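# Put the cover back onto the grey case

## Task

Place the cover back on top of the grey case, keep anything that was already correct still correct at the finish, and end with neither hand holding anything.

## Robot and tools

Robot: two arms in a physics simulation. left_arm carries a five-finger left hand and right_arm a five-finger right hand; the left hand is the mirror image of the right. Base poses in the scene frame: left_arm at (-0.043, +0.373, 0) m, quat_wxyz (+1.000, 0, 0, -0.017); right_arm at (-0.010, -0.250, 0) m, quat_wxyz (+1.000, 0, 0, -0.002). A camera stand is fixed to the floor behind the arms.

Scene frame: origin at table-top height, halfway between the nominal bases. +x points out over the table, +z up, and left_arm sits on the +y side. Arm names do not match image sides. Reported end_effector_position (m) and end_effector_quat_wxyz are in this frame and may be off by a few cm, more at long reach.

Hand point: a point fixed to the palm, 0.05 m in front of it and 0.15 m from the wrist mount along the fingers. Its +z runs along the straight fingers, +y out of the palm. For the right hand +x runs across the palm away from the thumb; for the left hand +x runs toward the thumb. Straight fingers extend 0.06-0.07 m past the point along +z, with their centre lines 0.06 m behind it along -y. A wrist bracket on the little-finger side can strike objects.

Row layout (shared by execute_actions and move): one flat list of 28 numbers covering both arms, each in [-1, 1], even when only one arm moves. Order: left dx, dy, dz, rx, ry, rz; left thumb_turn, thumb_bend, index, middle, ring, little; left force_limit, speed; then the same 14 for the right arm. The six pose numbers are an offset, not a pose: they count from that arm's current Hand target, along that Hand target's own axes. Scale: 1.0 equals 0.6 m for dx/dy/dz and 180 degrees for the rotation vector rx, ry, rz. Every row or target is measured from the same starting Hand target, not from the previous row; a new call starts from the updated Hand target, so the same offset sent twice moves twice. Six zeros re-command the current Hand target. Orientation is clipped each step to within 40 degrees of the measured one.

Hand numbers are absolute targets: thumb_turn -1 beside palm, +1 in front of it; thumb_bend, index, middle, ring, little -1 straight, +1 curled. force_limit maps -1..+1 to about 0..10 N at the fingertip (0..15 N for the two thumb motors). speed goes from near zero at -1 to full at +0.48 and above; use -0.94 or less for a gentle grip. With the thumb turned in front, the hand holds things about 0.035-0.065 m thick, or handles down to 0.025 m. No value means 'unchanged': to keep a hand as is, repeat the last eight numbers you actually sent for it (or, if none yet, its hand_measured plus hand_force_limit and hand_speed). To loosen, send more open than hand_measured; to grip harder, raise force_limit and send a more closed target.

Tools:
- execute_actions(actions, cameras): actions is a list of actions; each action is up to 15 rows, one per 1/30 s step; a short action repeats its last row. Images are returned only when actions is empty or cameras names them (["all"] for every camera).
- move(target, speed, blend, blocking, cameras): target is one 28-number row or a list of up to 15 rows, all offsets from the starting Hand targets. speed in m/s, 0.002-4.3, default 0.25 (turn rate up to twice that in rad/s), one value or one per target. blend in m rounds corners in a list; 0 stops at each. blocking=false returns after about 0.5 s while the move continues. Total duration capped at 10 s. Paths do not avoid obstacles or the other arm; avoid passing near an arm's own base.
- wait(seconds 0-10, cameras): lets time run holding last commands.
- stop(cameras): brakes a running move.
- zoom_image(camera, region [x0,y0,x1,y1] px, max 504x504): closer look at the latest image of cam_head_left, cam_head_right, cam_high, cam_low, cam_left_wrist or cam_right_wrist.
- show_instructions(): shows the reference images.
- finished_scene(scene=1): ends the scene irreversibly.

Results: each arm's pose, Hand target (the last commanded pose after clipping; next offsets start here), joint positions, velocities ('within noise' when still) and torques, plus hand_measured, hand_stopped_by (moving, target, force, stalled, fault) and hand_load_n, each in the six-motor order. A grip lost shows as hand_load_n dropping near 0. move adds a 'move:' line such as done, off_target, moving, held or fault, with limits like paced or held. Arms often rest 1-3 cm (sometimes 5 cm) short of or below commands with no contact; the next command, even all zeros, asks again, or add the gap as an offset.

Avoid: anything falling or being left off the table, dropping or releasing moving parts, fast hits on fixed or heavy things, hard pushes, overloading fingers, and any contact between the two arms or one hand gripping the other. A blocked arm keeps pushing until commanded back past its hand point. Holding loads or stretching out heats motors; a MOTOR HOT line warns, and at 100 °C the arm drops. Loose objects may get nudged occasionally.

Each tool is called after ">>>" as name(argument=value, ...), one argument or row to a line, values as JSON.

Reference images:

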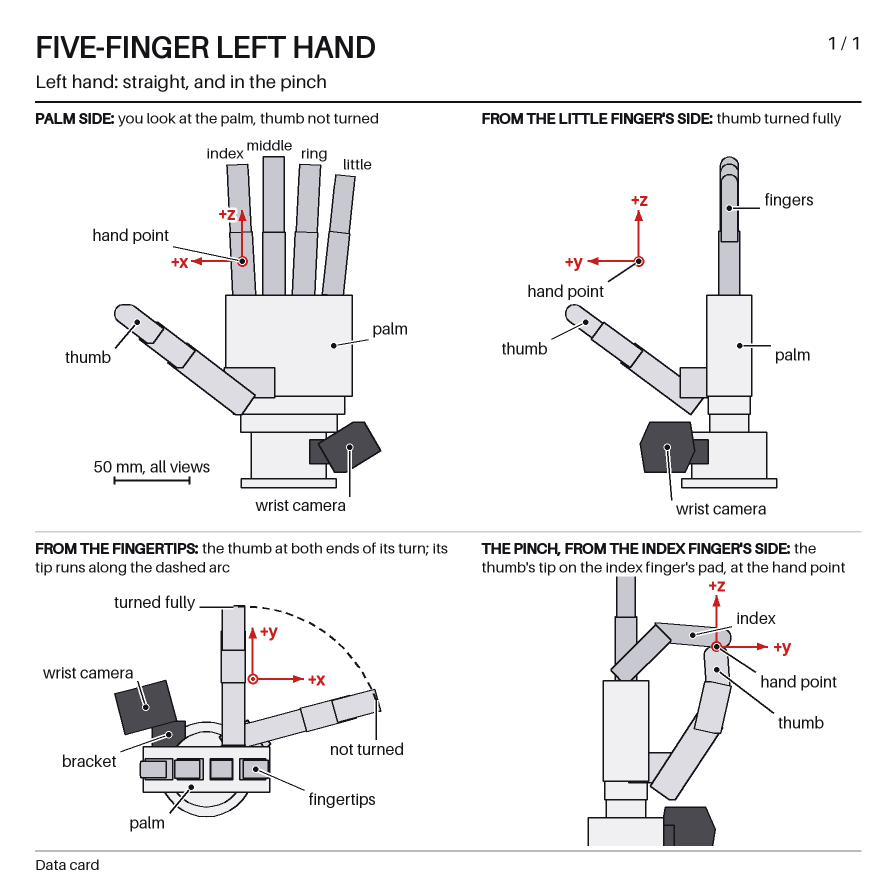

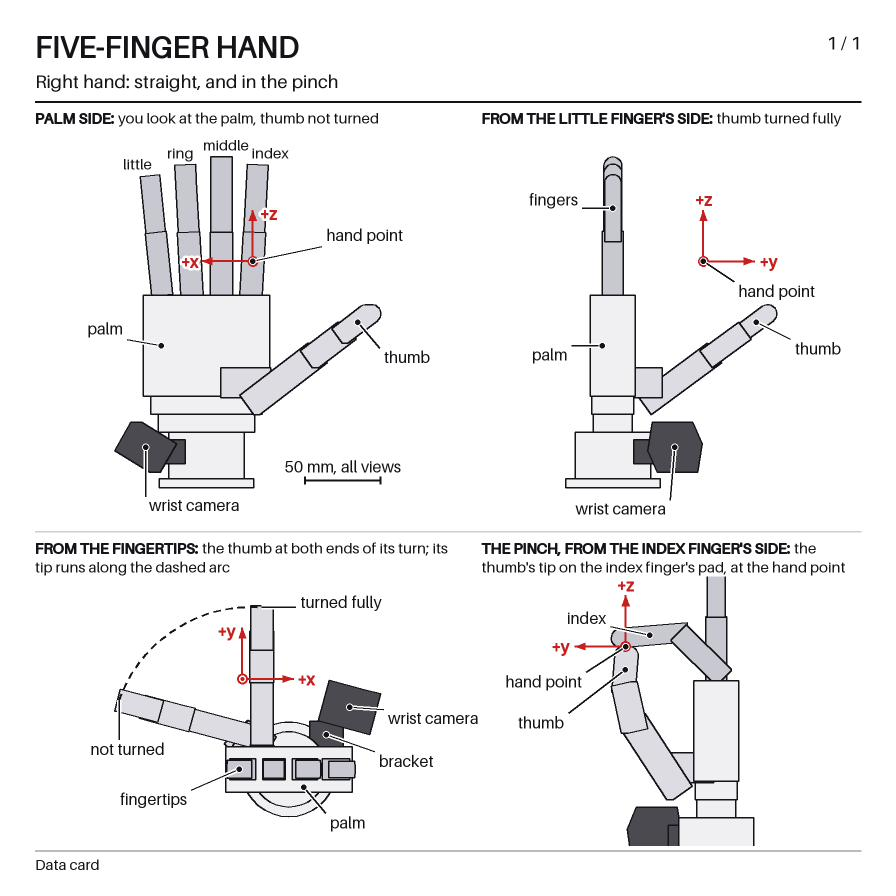

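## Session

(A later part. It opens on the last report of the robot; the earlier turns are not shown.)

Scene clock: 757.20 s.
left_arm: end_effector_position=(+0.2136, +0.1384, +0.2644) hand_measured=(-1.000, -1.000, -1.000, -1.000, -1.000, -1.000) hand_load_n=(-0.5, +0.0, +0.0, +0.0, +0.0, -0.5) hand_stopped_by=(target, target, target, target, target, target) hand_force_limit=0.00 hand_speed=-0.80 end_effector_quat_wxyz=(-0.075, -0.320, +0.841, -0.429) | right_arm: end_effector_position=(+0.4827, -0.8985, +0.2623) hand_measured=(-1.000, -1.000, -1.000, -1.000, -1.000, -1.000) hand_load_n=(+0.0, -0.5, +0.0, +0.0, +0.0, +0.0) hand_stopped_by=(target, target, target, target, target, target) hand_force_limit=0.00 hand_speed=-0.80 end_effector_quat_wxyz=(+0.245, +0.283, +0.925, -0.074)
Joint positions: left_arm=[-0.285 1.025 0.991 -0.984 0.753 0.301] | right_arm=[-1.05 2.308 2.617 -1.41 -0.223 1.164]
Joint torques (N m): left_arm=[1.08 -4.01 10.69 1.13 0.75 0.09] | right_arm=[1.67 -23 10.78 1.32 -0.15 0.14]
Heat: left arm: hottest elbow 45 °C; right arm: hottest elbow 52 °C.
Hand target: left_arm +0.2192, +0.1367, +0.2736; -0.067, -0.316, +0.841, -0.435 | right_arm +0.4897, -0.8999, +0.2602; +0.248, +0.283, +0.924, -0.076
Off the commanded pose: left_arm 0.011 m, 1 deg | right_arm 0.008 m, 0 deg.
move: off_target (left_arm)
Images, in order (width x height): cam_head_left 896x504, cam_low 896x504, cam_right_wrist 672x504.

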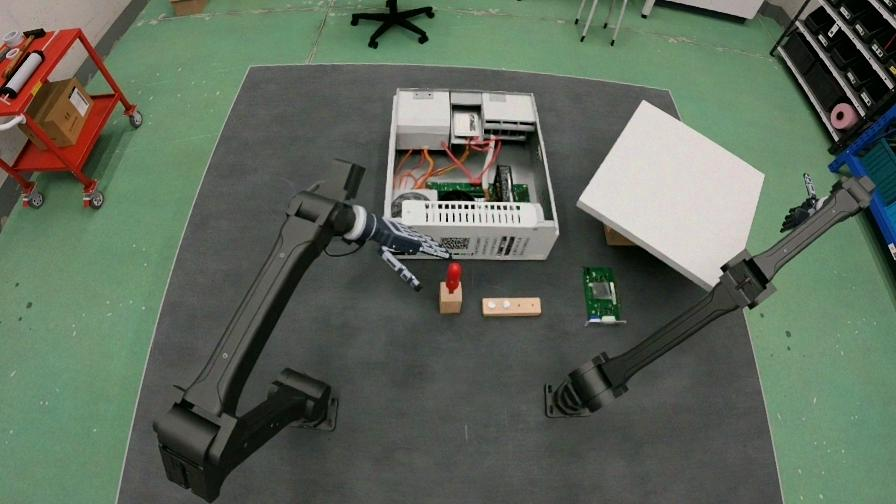

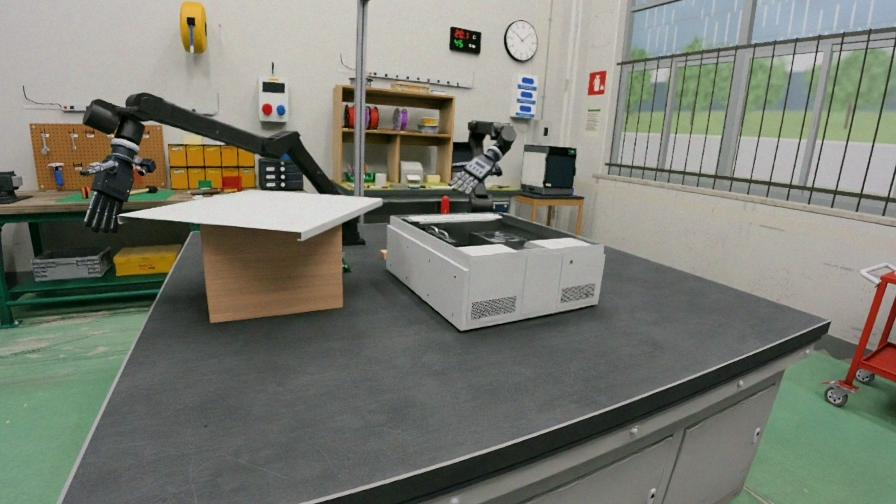

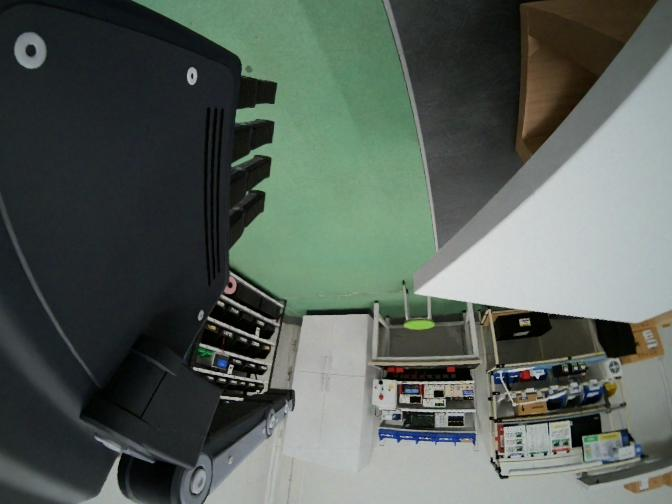

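>>> execute_actions(
  actions=[],
  cameras=["all"],
)

Scene clock: 839.80 s.
left_arm: end_effector_position=(+0.2136, +0.1384, +0.2644) hand_measured=(-1.000, -1.000, -1.000, -1.000, -1.000, -1.000) hand_load_n=(-0.5, +0.0, +0.0, +0.0, +0.0, +0.5) hand_stopped_by=(target, target, target, target, target, target) hand_force_limit=0.00 hand_speed=-0.80 end_effector_quat_wxyz=(-0.075, -0.320, +0.841, -0.429) | right_arm: end_effector_position=(+0.4827, -0.8985, +0.2623) hand_measured=(-1.000, -1.000, -1.000, -1.000, -1.000, -1.000) hand_load_n=(+0.0, +0.0, +0.0, +0.0, +0.0, +0.0) hand_stopped_by=(target, target, target, target, target, target) hand_force_limit=0.00 hand_speed=-0.80 end_effector_quat_wxyz=(+0.245, +0.283, +0.925, -0.074)
Joint positions: left_arm=[-0.285 1.025 0.991 -0.984 0.753 0.301] | right_arm=[-1.05 2.308 2.617 -1.41 -0.223 1.164]
Joint velocities: within noise
Joint torques (N m): left_arm=[1.03 -3.78 10.67 1.1 0.74 0.09] | right_arm=[1.55 -22.24 10.81 1.47 -0.17 0.15]
Heat: left arm: hottest elbow 45 °C; right arm: hottest elbow 45 °C.
Hand target: left_arm +0.2192, +0.1367, +0.2736; -0.067, -0.316, +0.841, -0.435 | right_arm +0.4897, -0.8999, +0.2602; +0.248, +0.283, +0.924, -0.076
Off the commanded pose: left_arm 0.011 m, 1 deg | right_arm 0.008 m, 0 deg.

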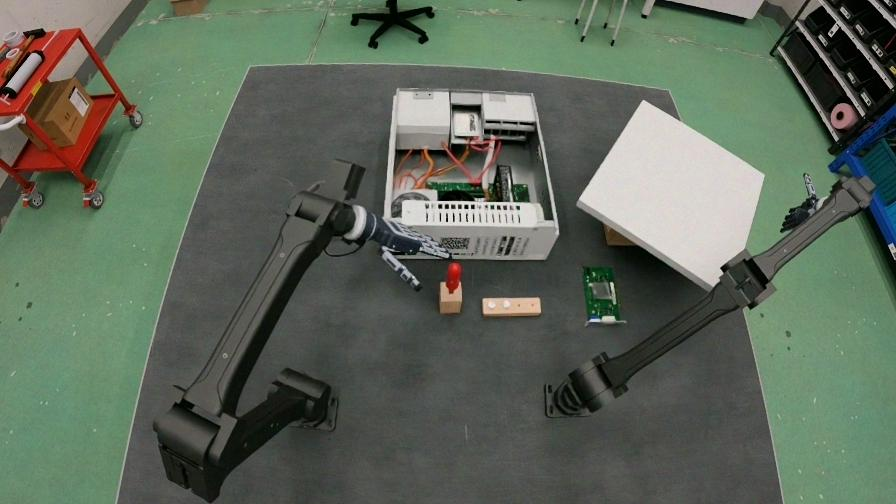

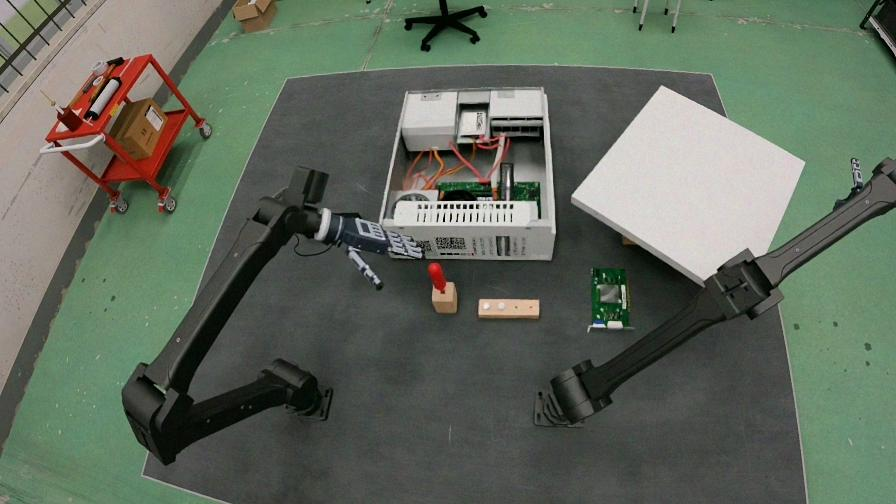

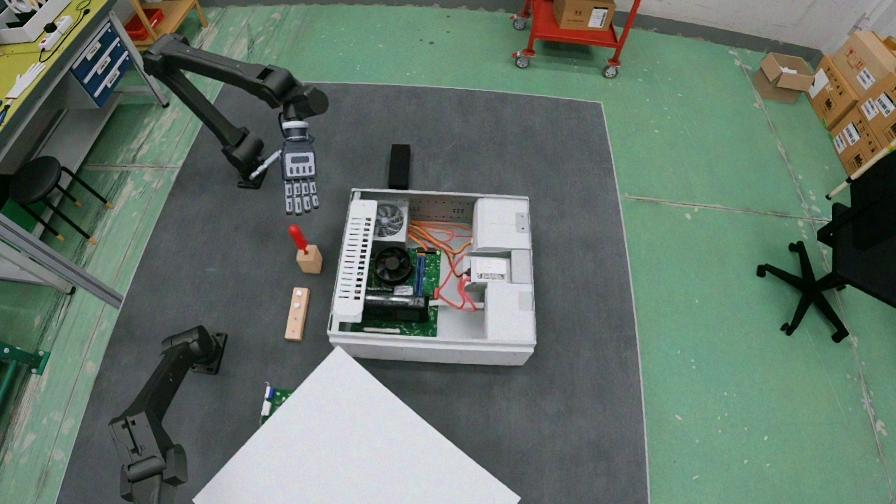

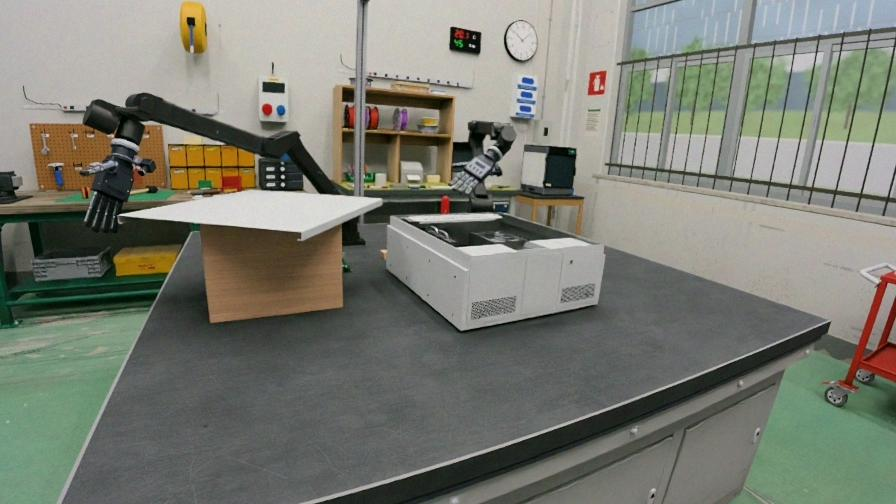

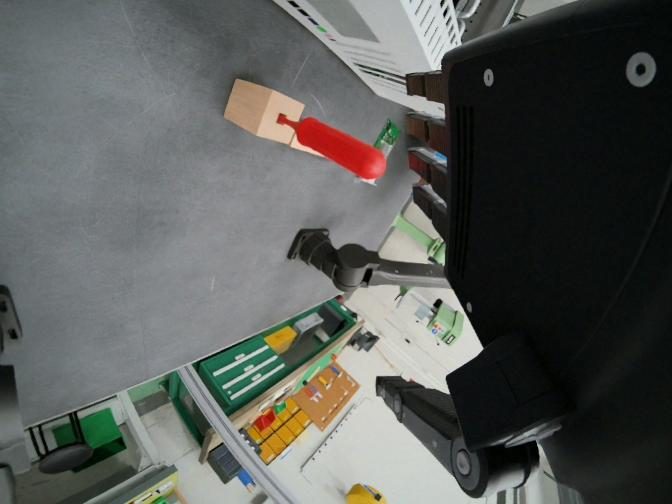

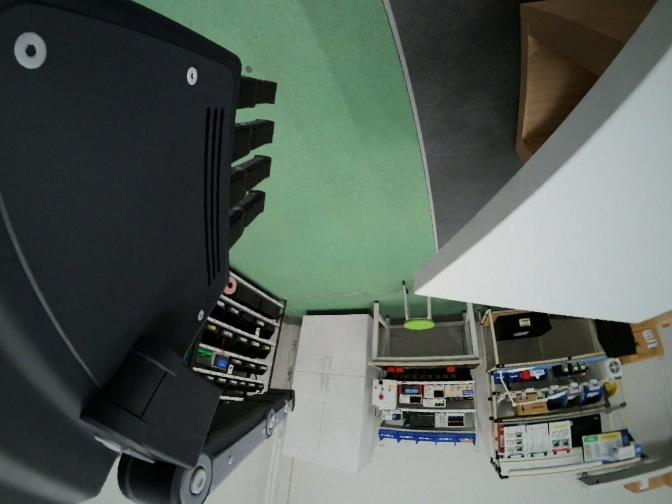

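>>> zoom_image(
  camera="cam_low",
  region=[60, 90, 400, 340],
)

>>> zoom_image(
  camera="cam_head_right",
  region=[560, 60, 896, 340],
)

Scaled by 1.482.

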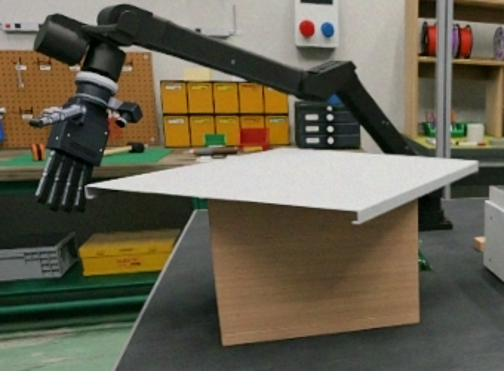

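Scaled by 1.500.

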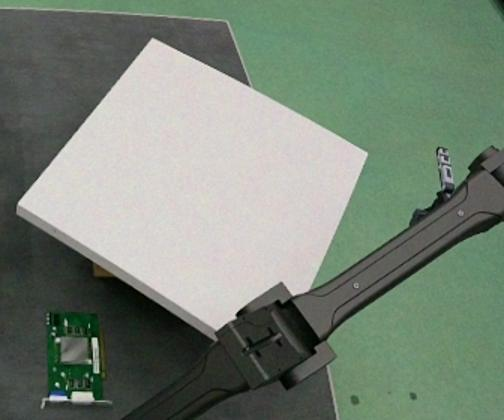

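>>> move(
  target=[0,0,0,0,0,0,-1,-1,-1,-1,-1,-1,0,-0.8,-0.0852,0.073,0.0688,-0.0507,-0.3322,-0.0293,-1,-1,-1,-1,-1,-1,0,-0.8],
  speed=0.2,
  cameras=["cam_right_wrist", "cam_low", "cam_head_right"],
)

Scene clock: 943.07 s.
left_arm: end_effector_position=(+0.2136, +0.1384, +0.2644) hand_measured=(-1.000, -1.000, -1.000, -1.000, -1.000, -1.000) hand_load_n=(-0.5, +0.0, +0.0, +0.0, +0.0, +0.0) hand_stopped_by=(target, target, target, target, target, target) hand_force_limit=0.00 hand_speed=-0.80 end_effector_quat_wxyz=(-0.075, -0.320, +0.841, -0.429) | right_arm: end_effector_position=(+0.5604, -0.9046, +0.2533) hand_measured=(-1.000, -1.000, -1.000, -1.000, -1.000, -1.000) hand_load_n=(+0.0, +0.0, +0.0, +0.0, +0.0, +0.0) hand_stopped_by=(target, target, target, target, target, target) hand_force_limit=0.00 hand_speed=-0.80 end_effector_quat_wxyz=(+0.687, +0.148, +0.695, -0.153)
Joint positions: left_arm=[-0.285 1.025 0.991 -0.984 0.753 0.301] | right_arm=[-1.036 2.232 1.796 0.425 -0.61 1.555]
Joint torques (N m): left_arm=[1.2 -3.72 10.81 1.06 0.75 0.08] | right_arm=[2.14 -22.3 10.18 2.65 -0.08 0.24]
Heat: left arm: hottest elbow 46 °C; right arm: hottest elbow 45 °C.
Hand target: left_arm +0.2192, +0.1367, +0.2736; -0.067, -0.316, +0.841, -0.435 | right_arm +0.5680, -0.8999, +0.2499; +0.692, +0.147, +0.692, -0.147
Off the commanded pose: left_arm 0.011 m, 1 deg | right_arm 0.010 m, 1 deg.
move: off_target (left_arm)
Images, in order (width x height): cam_head_right 896x504, cam_low 896x504, cam_right_wrist 672x504.

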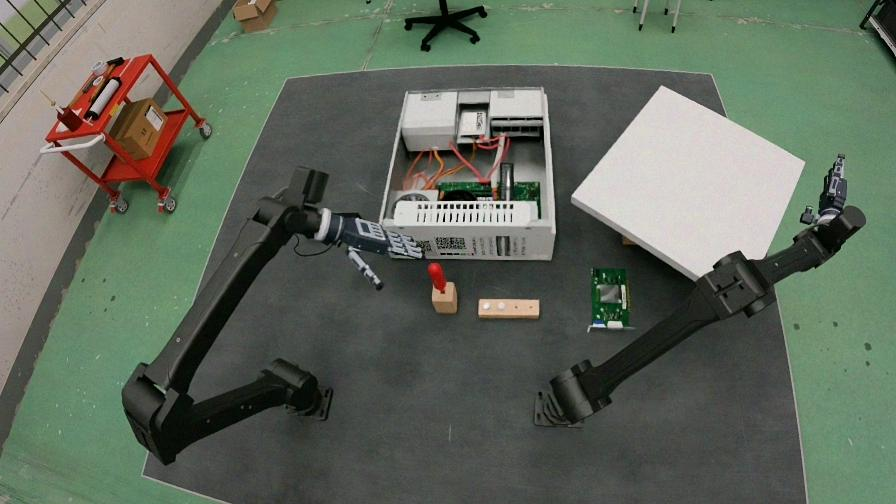

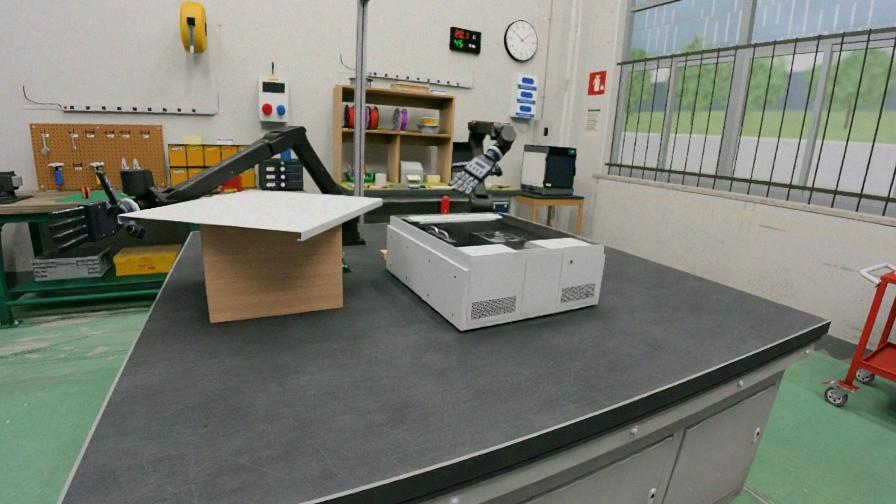

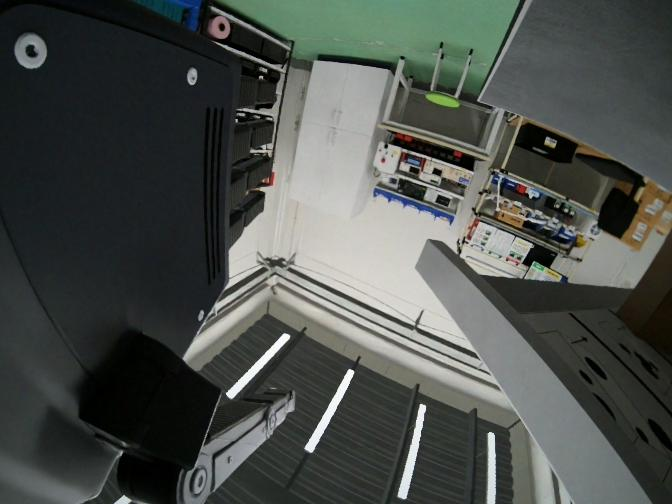

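>>> zoom_image(
  camera="cam_right_wrist",
  region=[400, 200, 672, 504],
)

Scaled by 1.658 from the camera's 672x504 image, which has a finer 960x720 frame.

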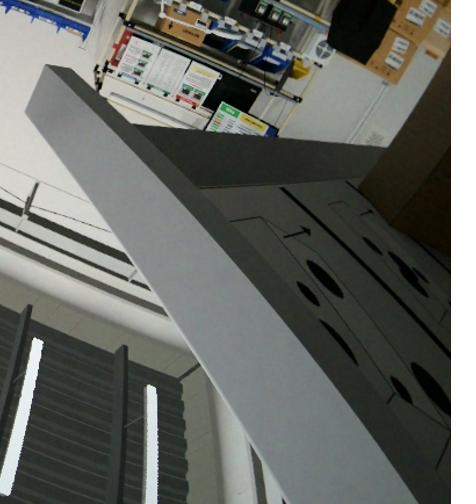

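>>> zoom_image(
  camera="cam_head_right",
  region=[740, 120, 896, 300],
)

>>> zoom_image(
  camera="cam_low",
  region=[30, 150, 230, 270],
)

Scaled by 2.800.

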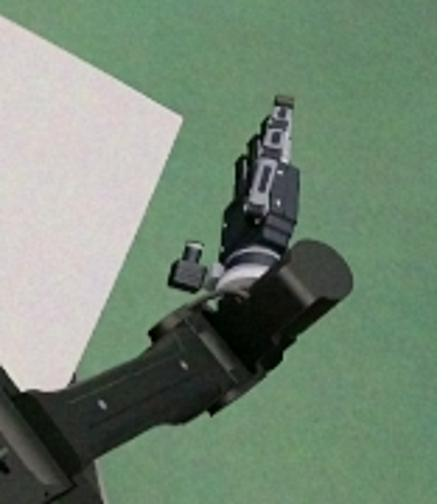

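Scaled by 2.520.

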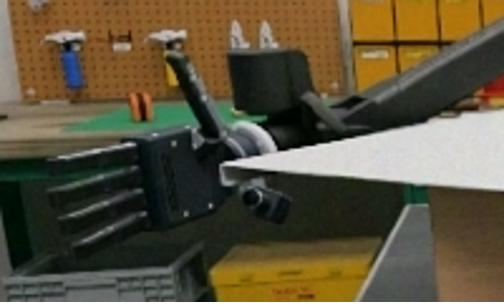

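>>> move(
  target=[0,0,0,0,0,0,-1,-1,-1,-1,-1,-1,0,-0.8,0.012,0.1,-0.0667,0,0,0,-1,-1,-1,-1,-1,-1,0,-0.8],
  speed=0.12,
  cameras=["cam_right_wrist", "cam_low", "cam_head_right"],
)

>>> zoom_image(
  camera="cam_head_right",
  region=[740, 120, 896, 300],
)

Scene clock: 1001.03 s.
left_arm: end_effector_position=(+0.2136, +0.1384, +0.2644) hand_measured=(-1.000, -1.000, -1.000, -1.000, -1.000, -1.000) hand_load_n=(+0.0, +0.0, +0.0, +0.0, +0.0, +0.0) hand_stopped_by=(target, target, target, target, target, target) hand_force_limit=0.00 hand_speed=-0.80 end_effector_quat_wxyz=(-0.075, -0.320, +0.841, -0.429) | right_arm: end_effector_position=(+0.5508, -0.8398, +0.2370) hand_measured=(-1.000, -1.000, -1.000, -1.000, -1.000, -1.000) hand_load_n=(+0.0, +0.0, +0.0, +0.0, +0.0, +0.0) hand_stopped_by=(target, target, target, target, target, target) hand_force_limit=0.00 hand_speed=-0.80 end_effector_quat_wxyz=(+0.686, +0.149, +0.696, -0.151)
Joint positions: left_arm=[-0.285 1.025 0.991 -0.984 0.753 0.301] | right_arm=[-0.999 2.11 1.529 0.565 -0.574 1.556]
Joint torques (N m): left_arm=[0.91 -3.96 10.78 1.11 0.75 0.1] | right_arm=[3.25 -22.07 7.99 2.47 0.04 0.24]
Heat: left arm: hottest elbow 46 °C; right arm: hottest elbow 47 °C.
Hand target: left_arm +0.2192, +0.1367, +0.2736; -0.067, -0.316, +0.841, -0.435 | right_arm +0.5558, -0.8289, +0.2425; +0.691, +0.147, +0.692, -0.147
Off the commanded pose: left_arm 0.011 m, 1 deg | right_arm 0.013 m, 1 deg.
move: off_target (left_arm, right_arm)
Images, in order (width x height): cam_head_right 896x504, cam_low 896x504, cam_right_wrist 672x504.

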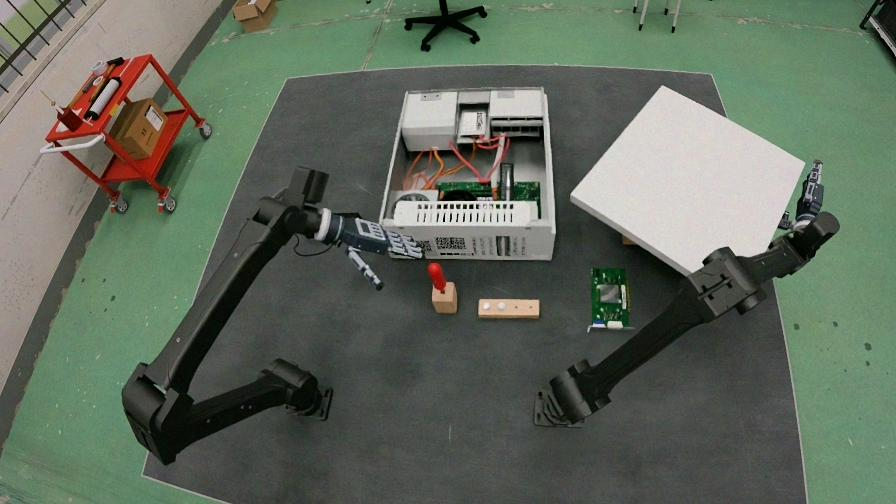

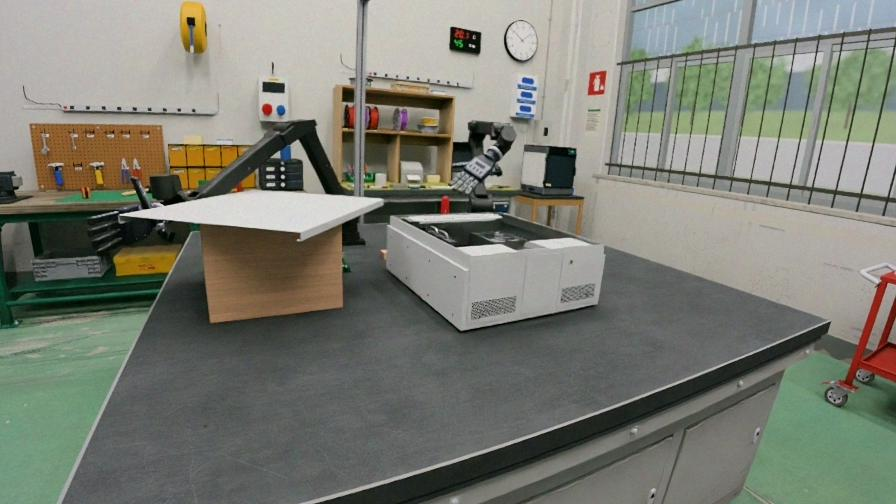

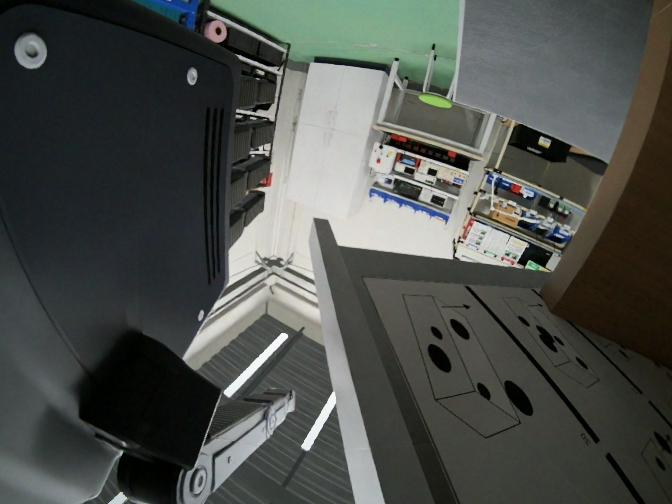

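Scaled by 2.800.

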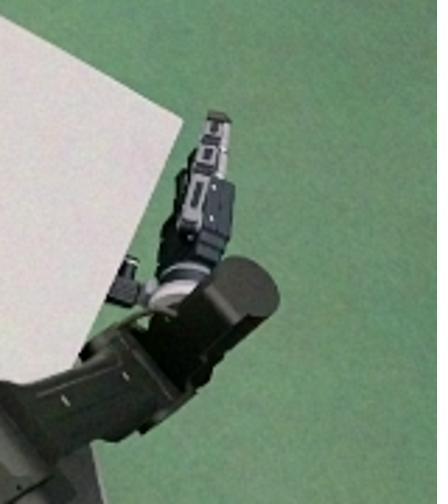

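>>> move(
  target=[0,0,0,0,0,0,-1,-1,-1,-1,-1,-1,0,-0.8,0,0.05,0,0,0,0,-1,-1,-1,-1,-1,-1,0,-0.8],
  speed=0.08,
  cameras=["cam_right_wrist", "cam_head_right"],
)

>>> zoom_image(
  camera="cam_head_right",
  region=[740, 120, 896, 300],
)

Scene clock: 1020.17 s.
left_arm: end_effector_position=(+0.2136, +0.1384, +0.2644) hand_measured=(-1.000, -1.000, -1.000, -1.000, -1.000, -1.000) hand_load_n=(+0.0, +0.0, +0.0, +0.0, +0.0, +0.0) hand_stopped_by=(target, target, target, target, target, target) hand_force_limit=0.00 hand_speed=-0.80 end_effector_quat_wxyz=(-0.075, -0.320, +0.841, -0.429) | right_arm: end_effector_position=(+0.5586, -0.8175, +0.2316) hand_measured=(-1.000, -1.000, -1.000, -1.000, -1.000, -1.000) hand_load_n=(+0.0, +0.0, +0.0, +0.0, +0.0, +0.0) hand_stopped_by=(target, target, target, target, target, target) hand_force_limit=0.00 hand_speed=-0.80 end_effector_quat_wxyz=(+0.683, +0.154, +0.698, -0.152)
Joint positions: left_arm=[-0.285 1.025 0.991 -0.984 0.753 0.301] | right_arm=[-0.969 2.081 1.465 0.592 -0.536 1.556]
Joint torques (N m): left_arm=[1.03 -3.9 10.71 1.13 0.75 0.09] | right_arm=[2.67 -21.66 8.17 2.81 0.04 0.25]
Heat: left arm: hottest elbow 46 °C; right arm: hottest elbow 44 °C.
Hand target: left_arm +0.2192, +0.1367, +0.2736; -0.067, -0.316, +0.841, -0.435 | right_arm +0.5681, -0.8014, +0.2428; +0.691, +0.147, +0.692, -0.147
Off the commanded pose: left_arm 0.011 m, 1 deg | right_arm 0.022 m, 2 deg.
move: off_target (left_arm, right_arm)
Images, in order (width x height): cam_head_right 896x504, cam_right_wrist 672x504.

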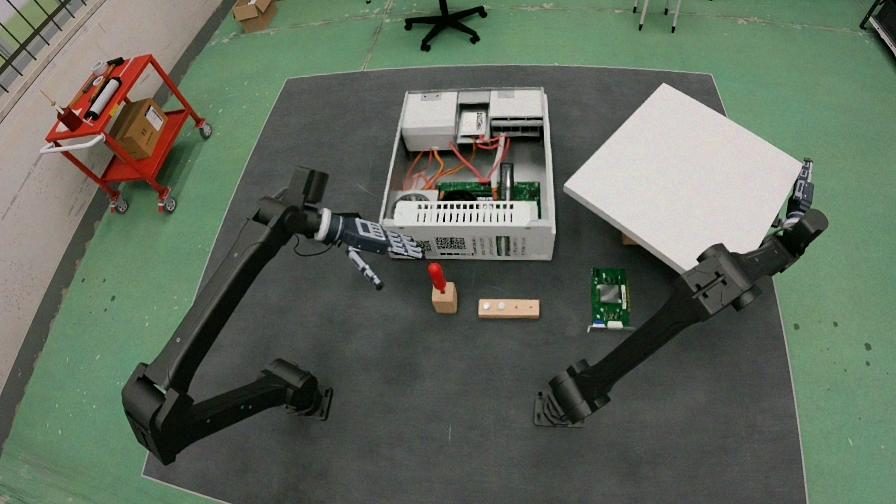

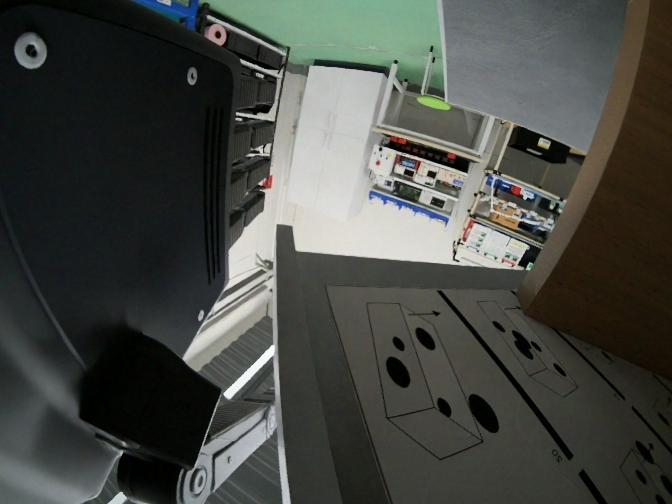

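Scaled by 2.800.

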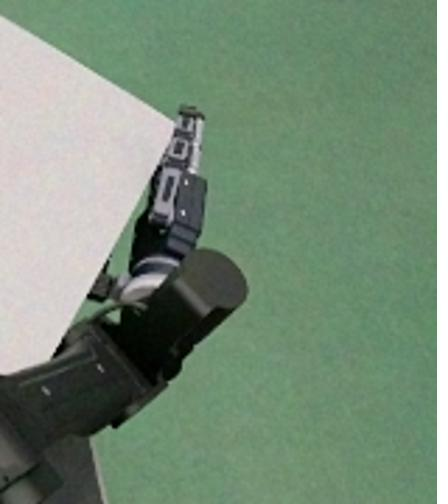

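>>> move(
  target=[
    [0,0,0,0,0,0,-1,-1,-1,-1,-1,-1,0,-0.8,0,-0.15,0,0,0,0,-1,-1,-1,-1,-1,-1,0,-0.8],
    [0,0,0,0,0,0,-1,-1,-1,-1,-1,-1,0,-0.8,-0.0537,-0.143,0.0215,0.0507,0.3322,0.0293,-1,-1,-1,-1,-1,-1,0,-0.8],
  ],
  speed=[0.1, 0.2],
  cameras=["cam_right_wrist", "cam_head_right", "cam_low"],
)

>>> zoom_image(
  camera="cam_head_right",
  region=[540, 60, 896, 320],
)

Scene clock: 1062.20 s.
left_arm: end_effector_position=(+0.2136, +0.1384, +0.2644) hand_measured=(-1.000, -1.000, -1.000, -1.000, -1.000, -1.000) hand_load_n=(+0.0, +0.0, +0.0, +0.0, +0.0, +0.0) hand_stopped_by=(target, target, target, target, target, target) hand_force_limit=0.00 hand_speed=-0.80 end_effector_quat_wxyz=(-0.075, -0.320, +0.841, -0.429) | right_arm: end_effector_position=(+0.5361, -0.8871, +0.2613) hand_measured=(-1.000, -1.000, -1.000, -1.000, -1.000, -1.000) hand_load_n=(+0.0, +0.0, +0.0, +0.0, +0.0, +0.0) hand_stopped_by=(target, target, target, target, target, target) hand_force_limit=0.00 hand_speed=-0.80 end_effector_quat_wxyz=(+0.248, +0.300, +0.918, -0.072)
Joint positions: left_arm=[-0.285 1.025 0.991 -0.984 0.753 0.301] | right_arm=[-0.979 2.444 2.868 -1.505 -0.188 1.267]
Joint torques (N m): left_arm=[1.14 -3.9 10.73 1.07 0.74 0.08] | right_arm=[1.03 -23.36 14.69 0.98 -0.1 -0.11]
Heat: left arm: hottest elbow 46 °C; right arm: hottest elbow 44 °C.
Hand target: left_arm +0.2192, +0.1367, +0.2736; -0.067, -0.316, +0.841, -0.435 | right_arm +0.5449, -0.8851, +0.2750; +0.247, +0.283, +0.924, -0.076
Off the commanded pose: left_arm 0.011 m, 1 deg | right_arm 0.017 m, 2 deg.
elbow stopped short (right arm): the move would have taken joint 3 (elbow) straighter than the controller allows.
move: off_target (left_arm, right_arm)
Images, in order (width x height): cam_head_right 896x504, cam_low 896x504, cam_right_wrist 672x504.

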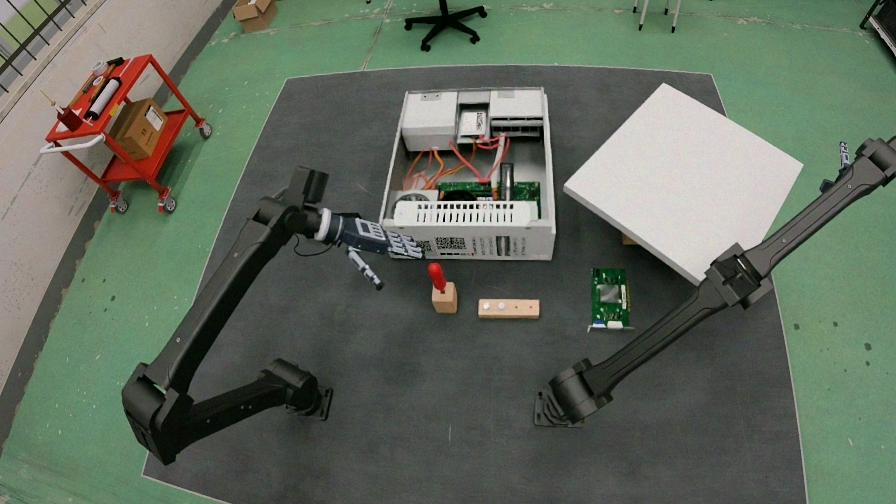

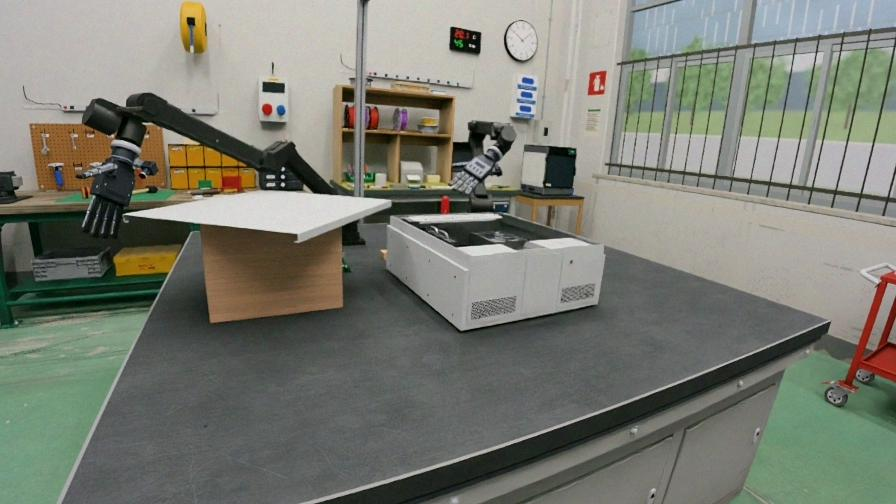

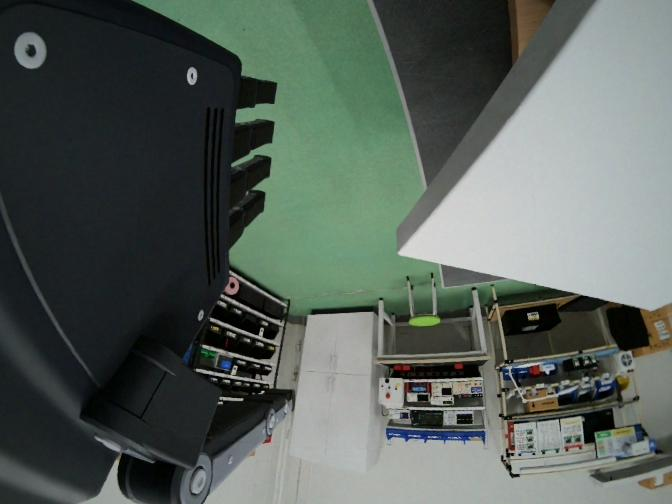

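Scaled by 1.416.

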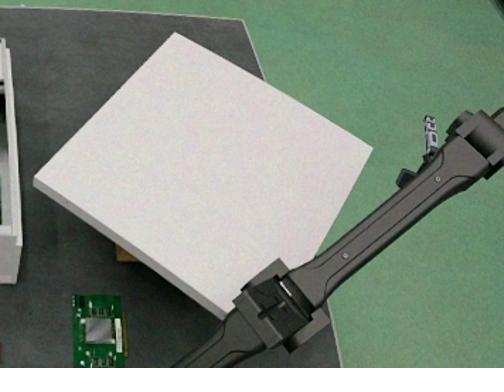

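>>> move(
  target=[0,0,0,0,0,0,-1,-1,-1,-1,-1,-1,0,-0.8,-0.0015,0.1387,-0.0087,0,0,0,-1,-1,-1,-1,-1,-1,0,-0.8],
  speed=0.08,
  cameras=["cam_right_wrist", "cam_head_right", "cam_low"],
)

>>> zoom_image(
  camera="cam_head_right",
  region=[540, 60, 896, 320],
)

Scene clock: 1082.00 s.
left_arm: end_effector_position=(+0.2136, +0.1384, +0.2644) hand_measured=(-1.000, -1.000, -1.000, -1.000, -1.000, -1.000) hand_load_n=(-0.5, +0.0, +0.0, +0.0, +0.0, +0.0) hand_stopped_by=(target, target, target, target, target, target) hand_force_limit=0.00 hand_speed=-0.80 end_effector_quat_wxyz=(-0.075, -0.320, +0.841, -0.429) | right_arm: end_effector_position=(+0.5854, -0.8191, +0.2684) hand_measured=(-1.000, -1.000, -1.000, -1.000, -1.000, -1.000) hand_load_n=(+0.0, +0.0, +0.0, +0.0, +0.0, -0.5) hand_stopped_by=(target, target, target, target, target, target) hand_force_limit=0.00 hand_speed=-0.80 end_effector_quat_wxyz=(+0.238, +0.281, +0.927, -0.071)
Joint positions: left_arm=[-0.285 1.025 0.991 -0.984 0.753 0.301] | right_arm=[-0.87 2.291 2.608 -1.404 -0.137 1.319]
Joint torques (N m): left_arm=[1.08 -4.13 10.67 1.1 0.76 0.09] | right_arm=[2.08 -25.82 8.79 1.57 -0.12 0.2]
Heat: left arm: hottest elbow 47 °C; right arm: hottest elbow 46 °C.
Hand target: left_arm +0.2192, +0.1367, +0.2736; -0.067, -0.316, +0.841, -0.435 | right_arm +0.5899, -0.8151, +0.2799; +0.247, +0.283, +0.924, -0.076
Off the commanded pose: left_arm 0.011 m, 1 deg | right_arm 0.013 m, 1 deg.
move: off_target (left_arm, right_arm)
Images, in order (width x height): cam_head_right 896x504, cam_low 896x504, cam_right_wrist 672x504.

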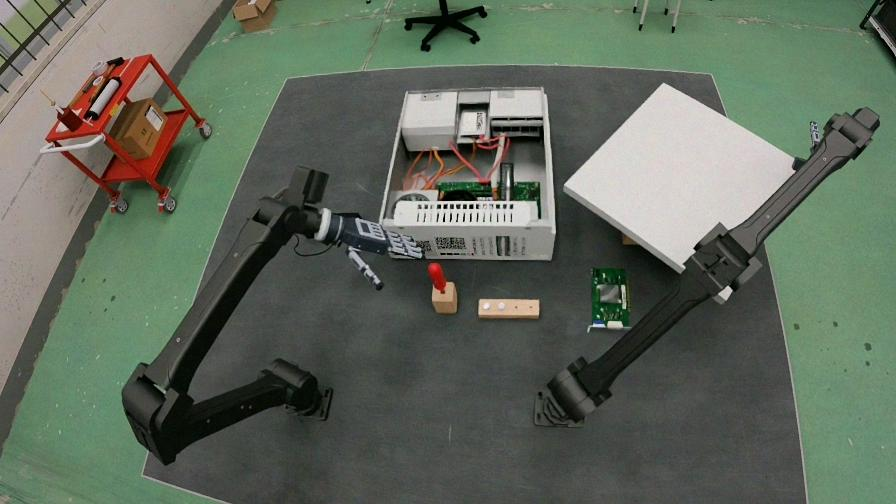

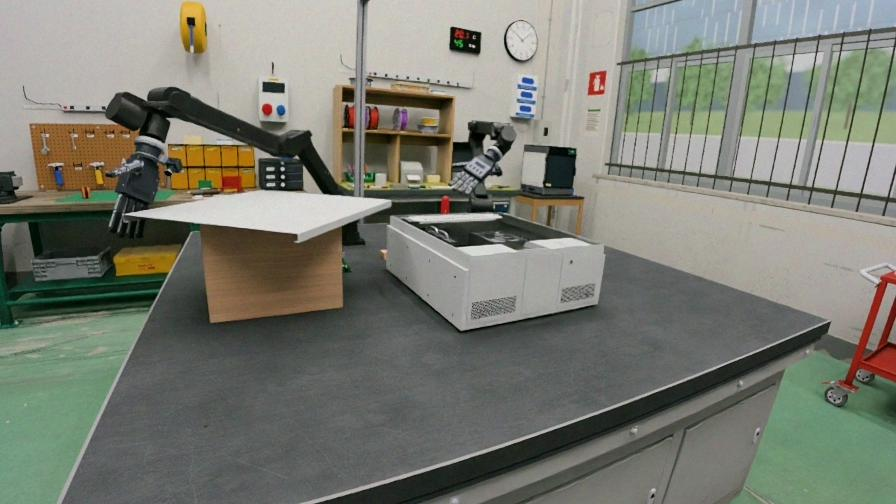

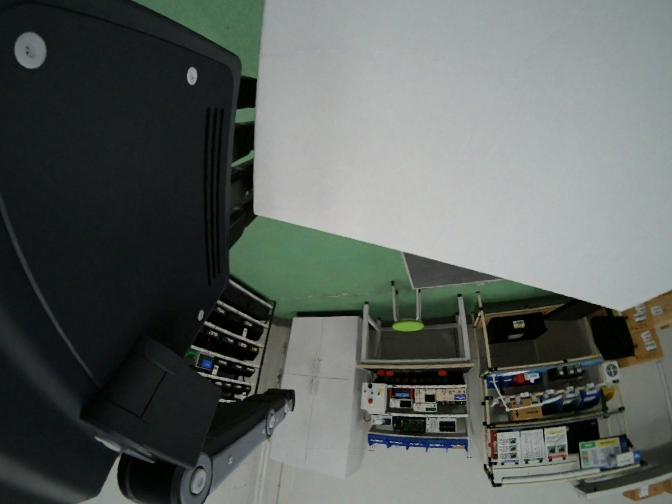

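Scaled by 1.416.

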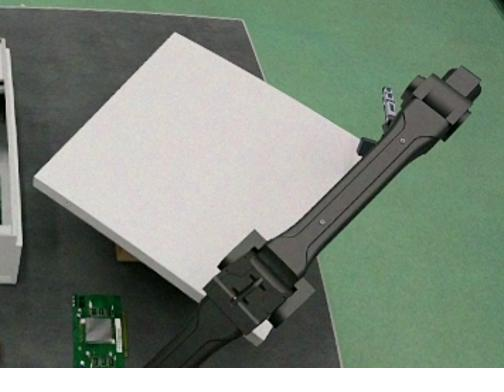

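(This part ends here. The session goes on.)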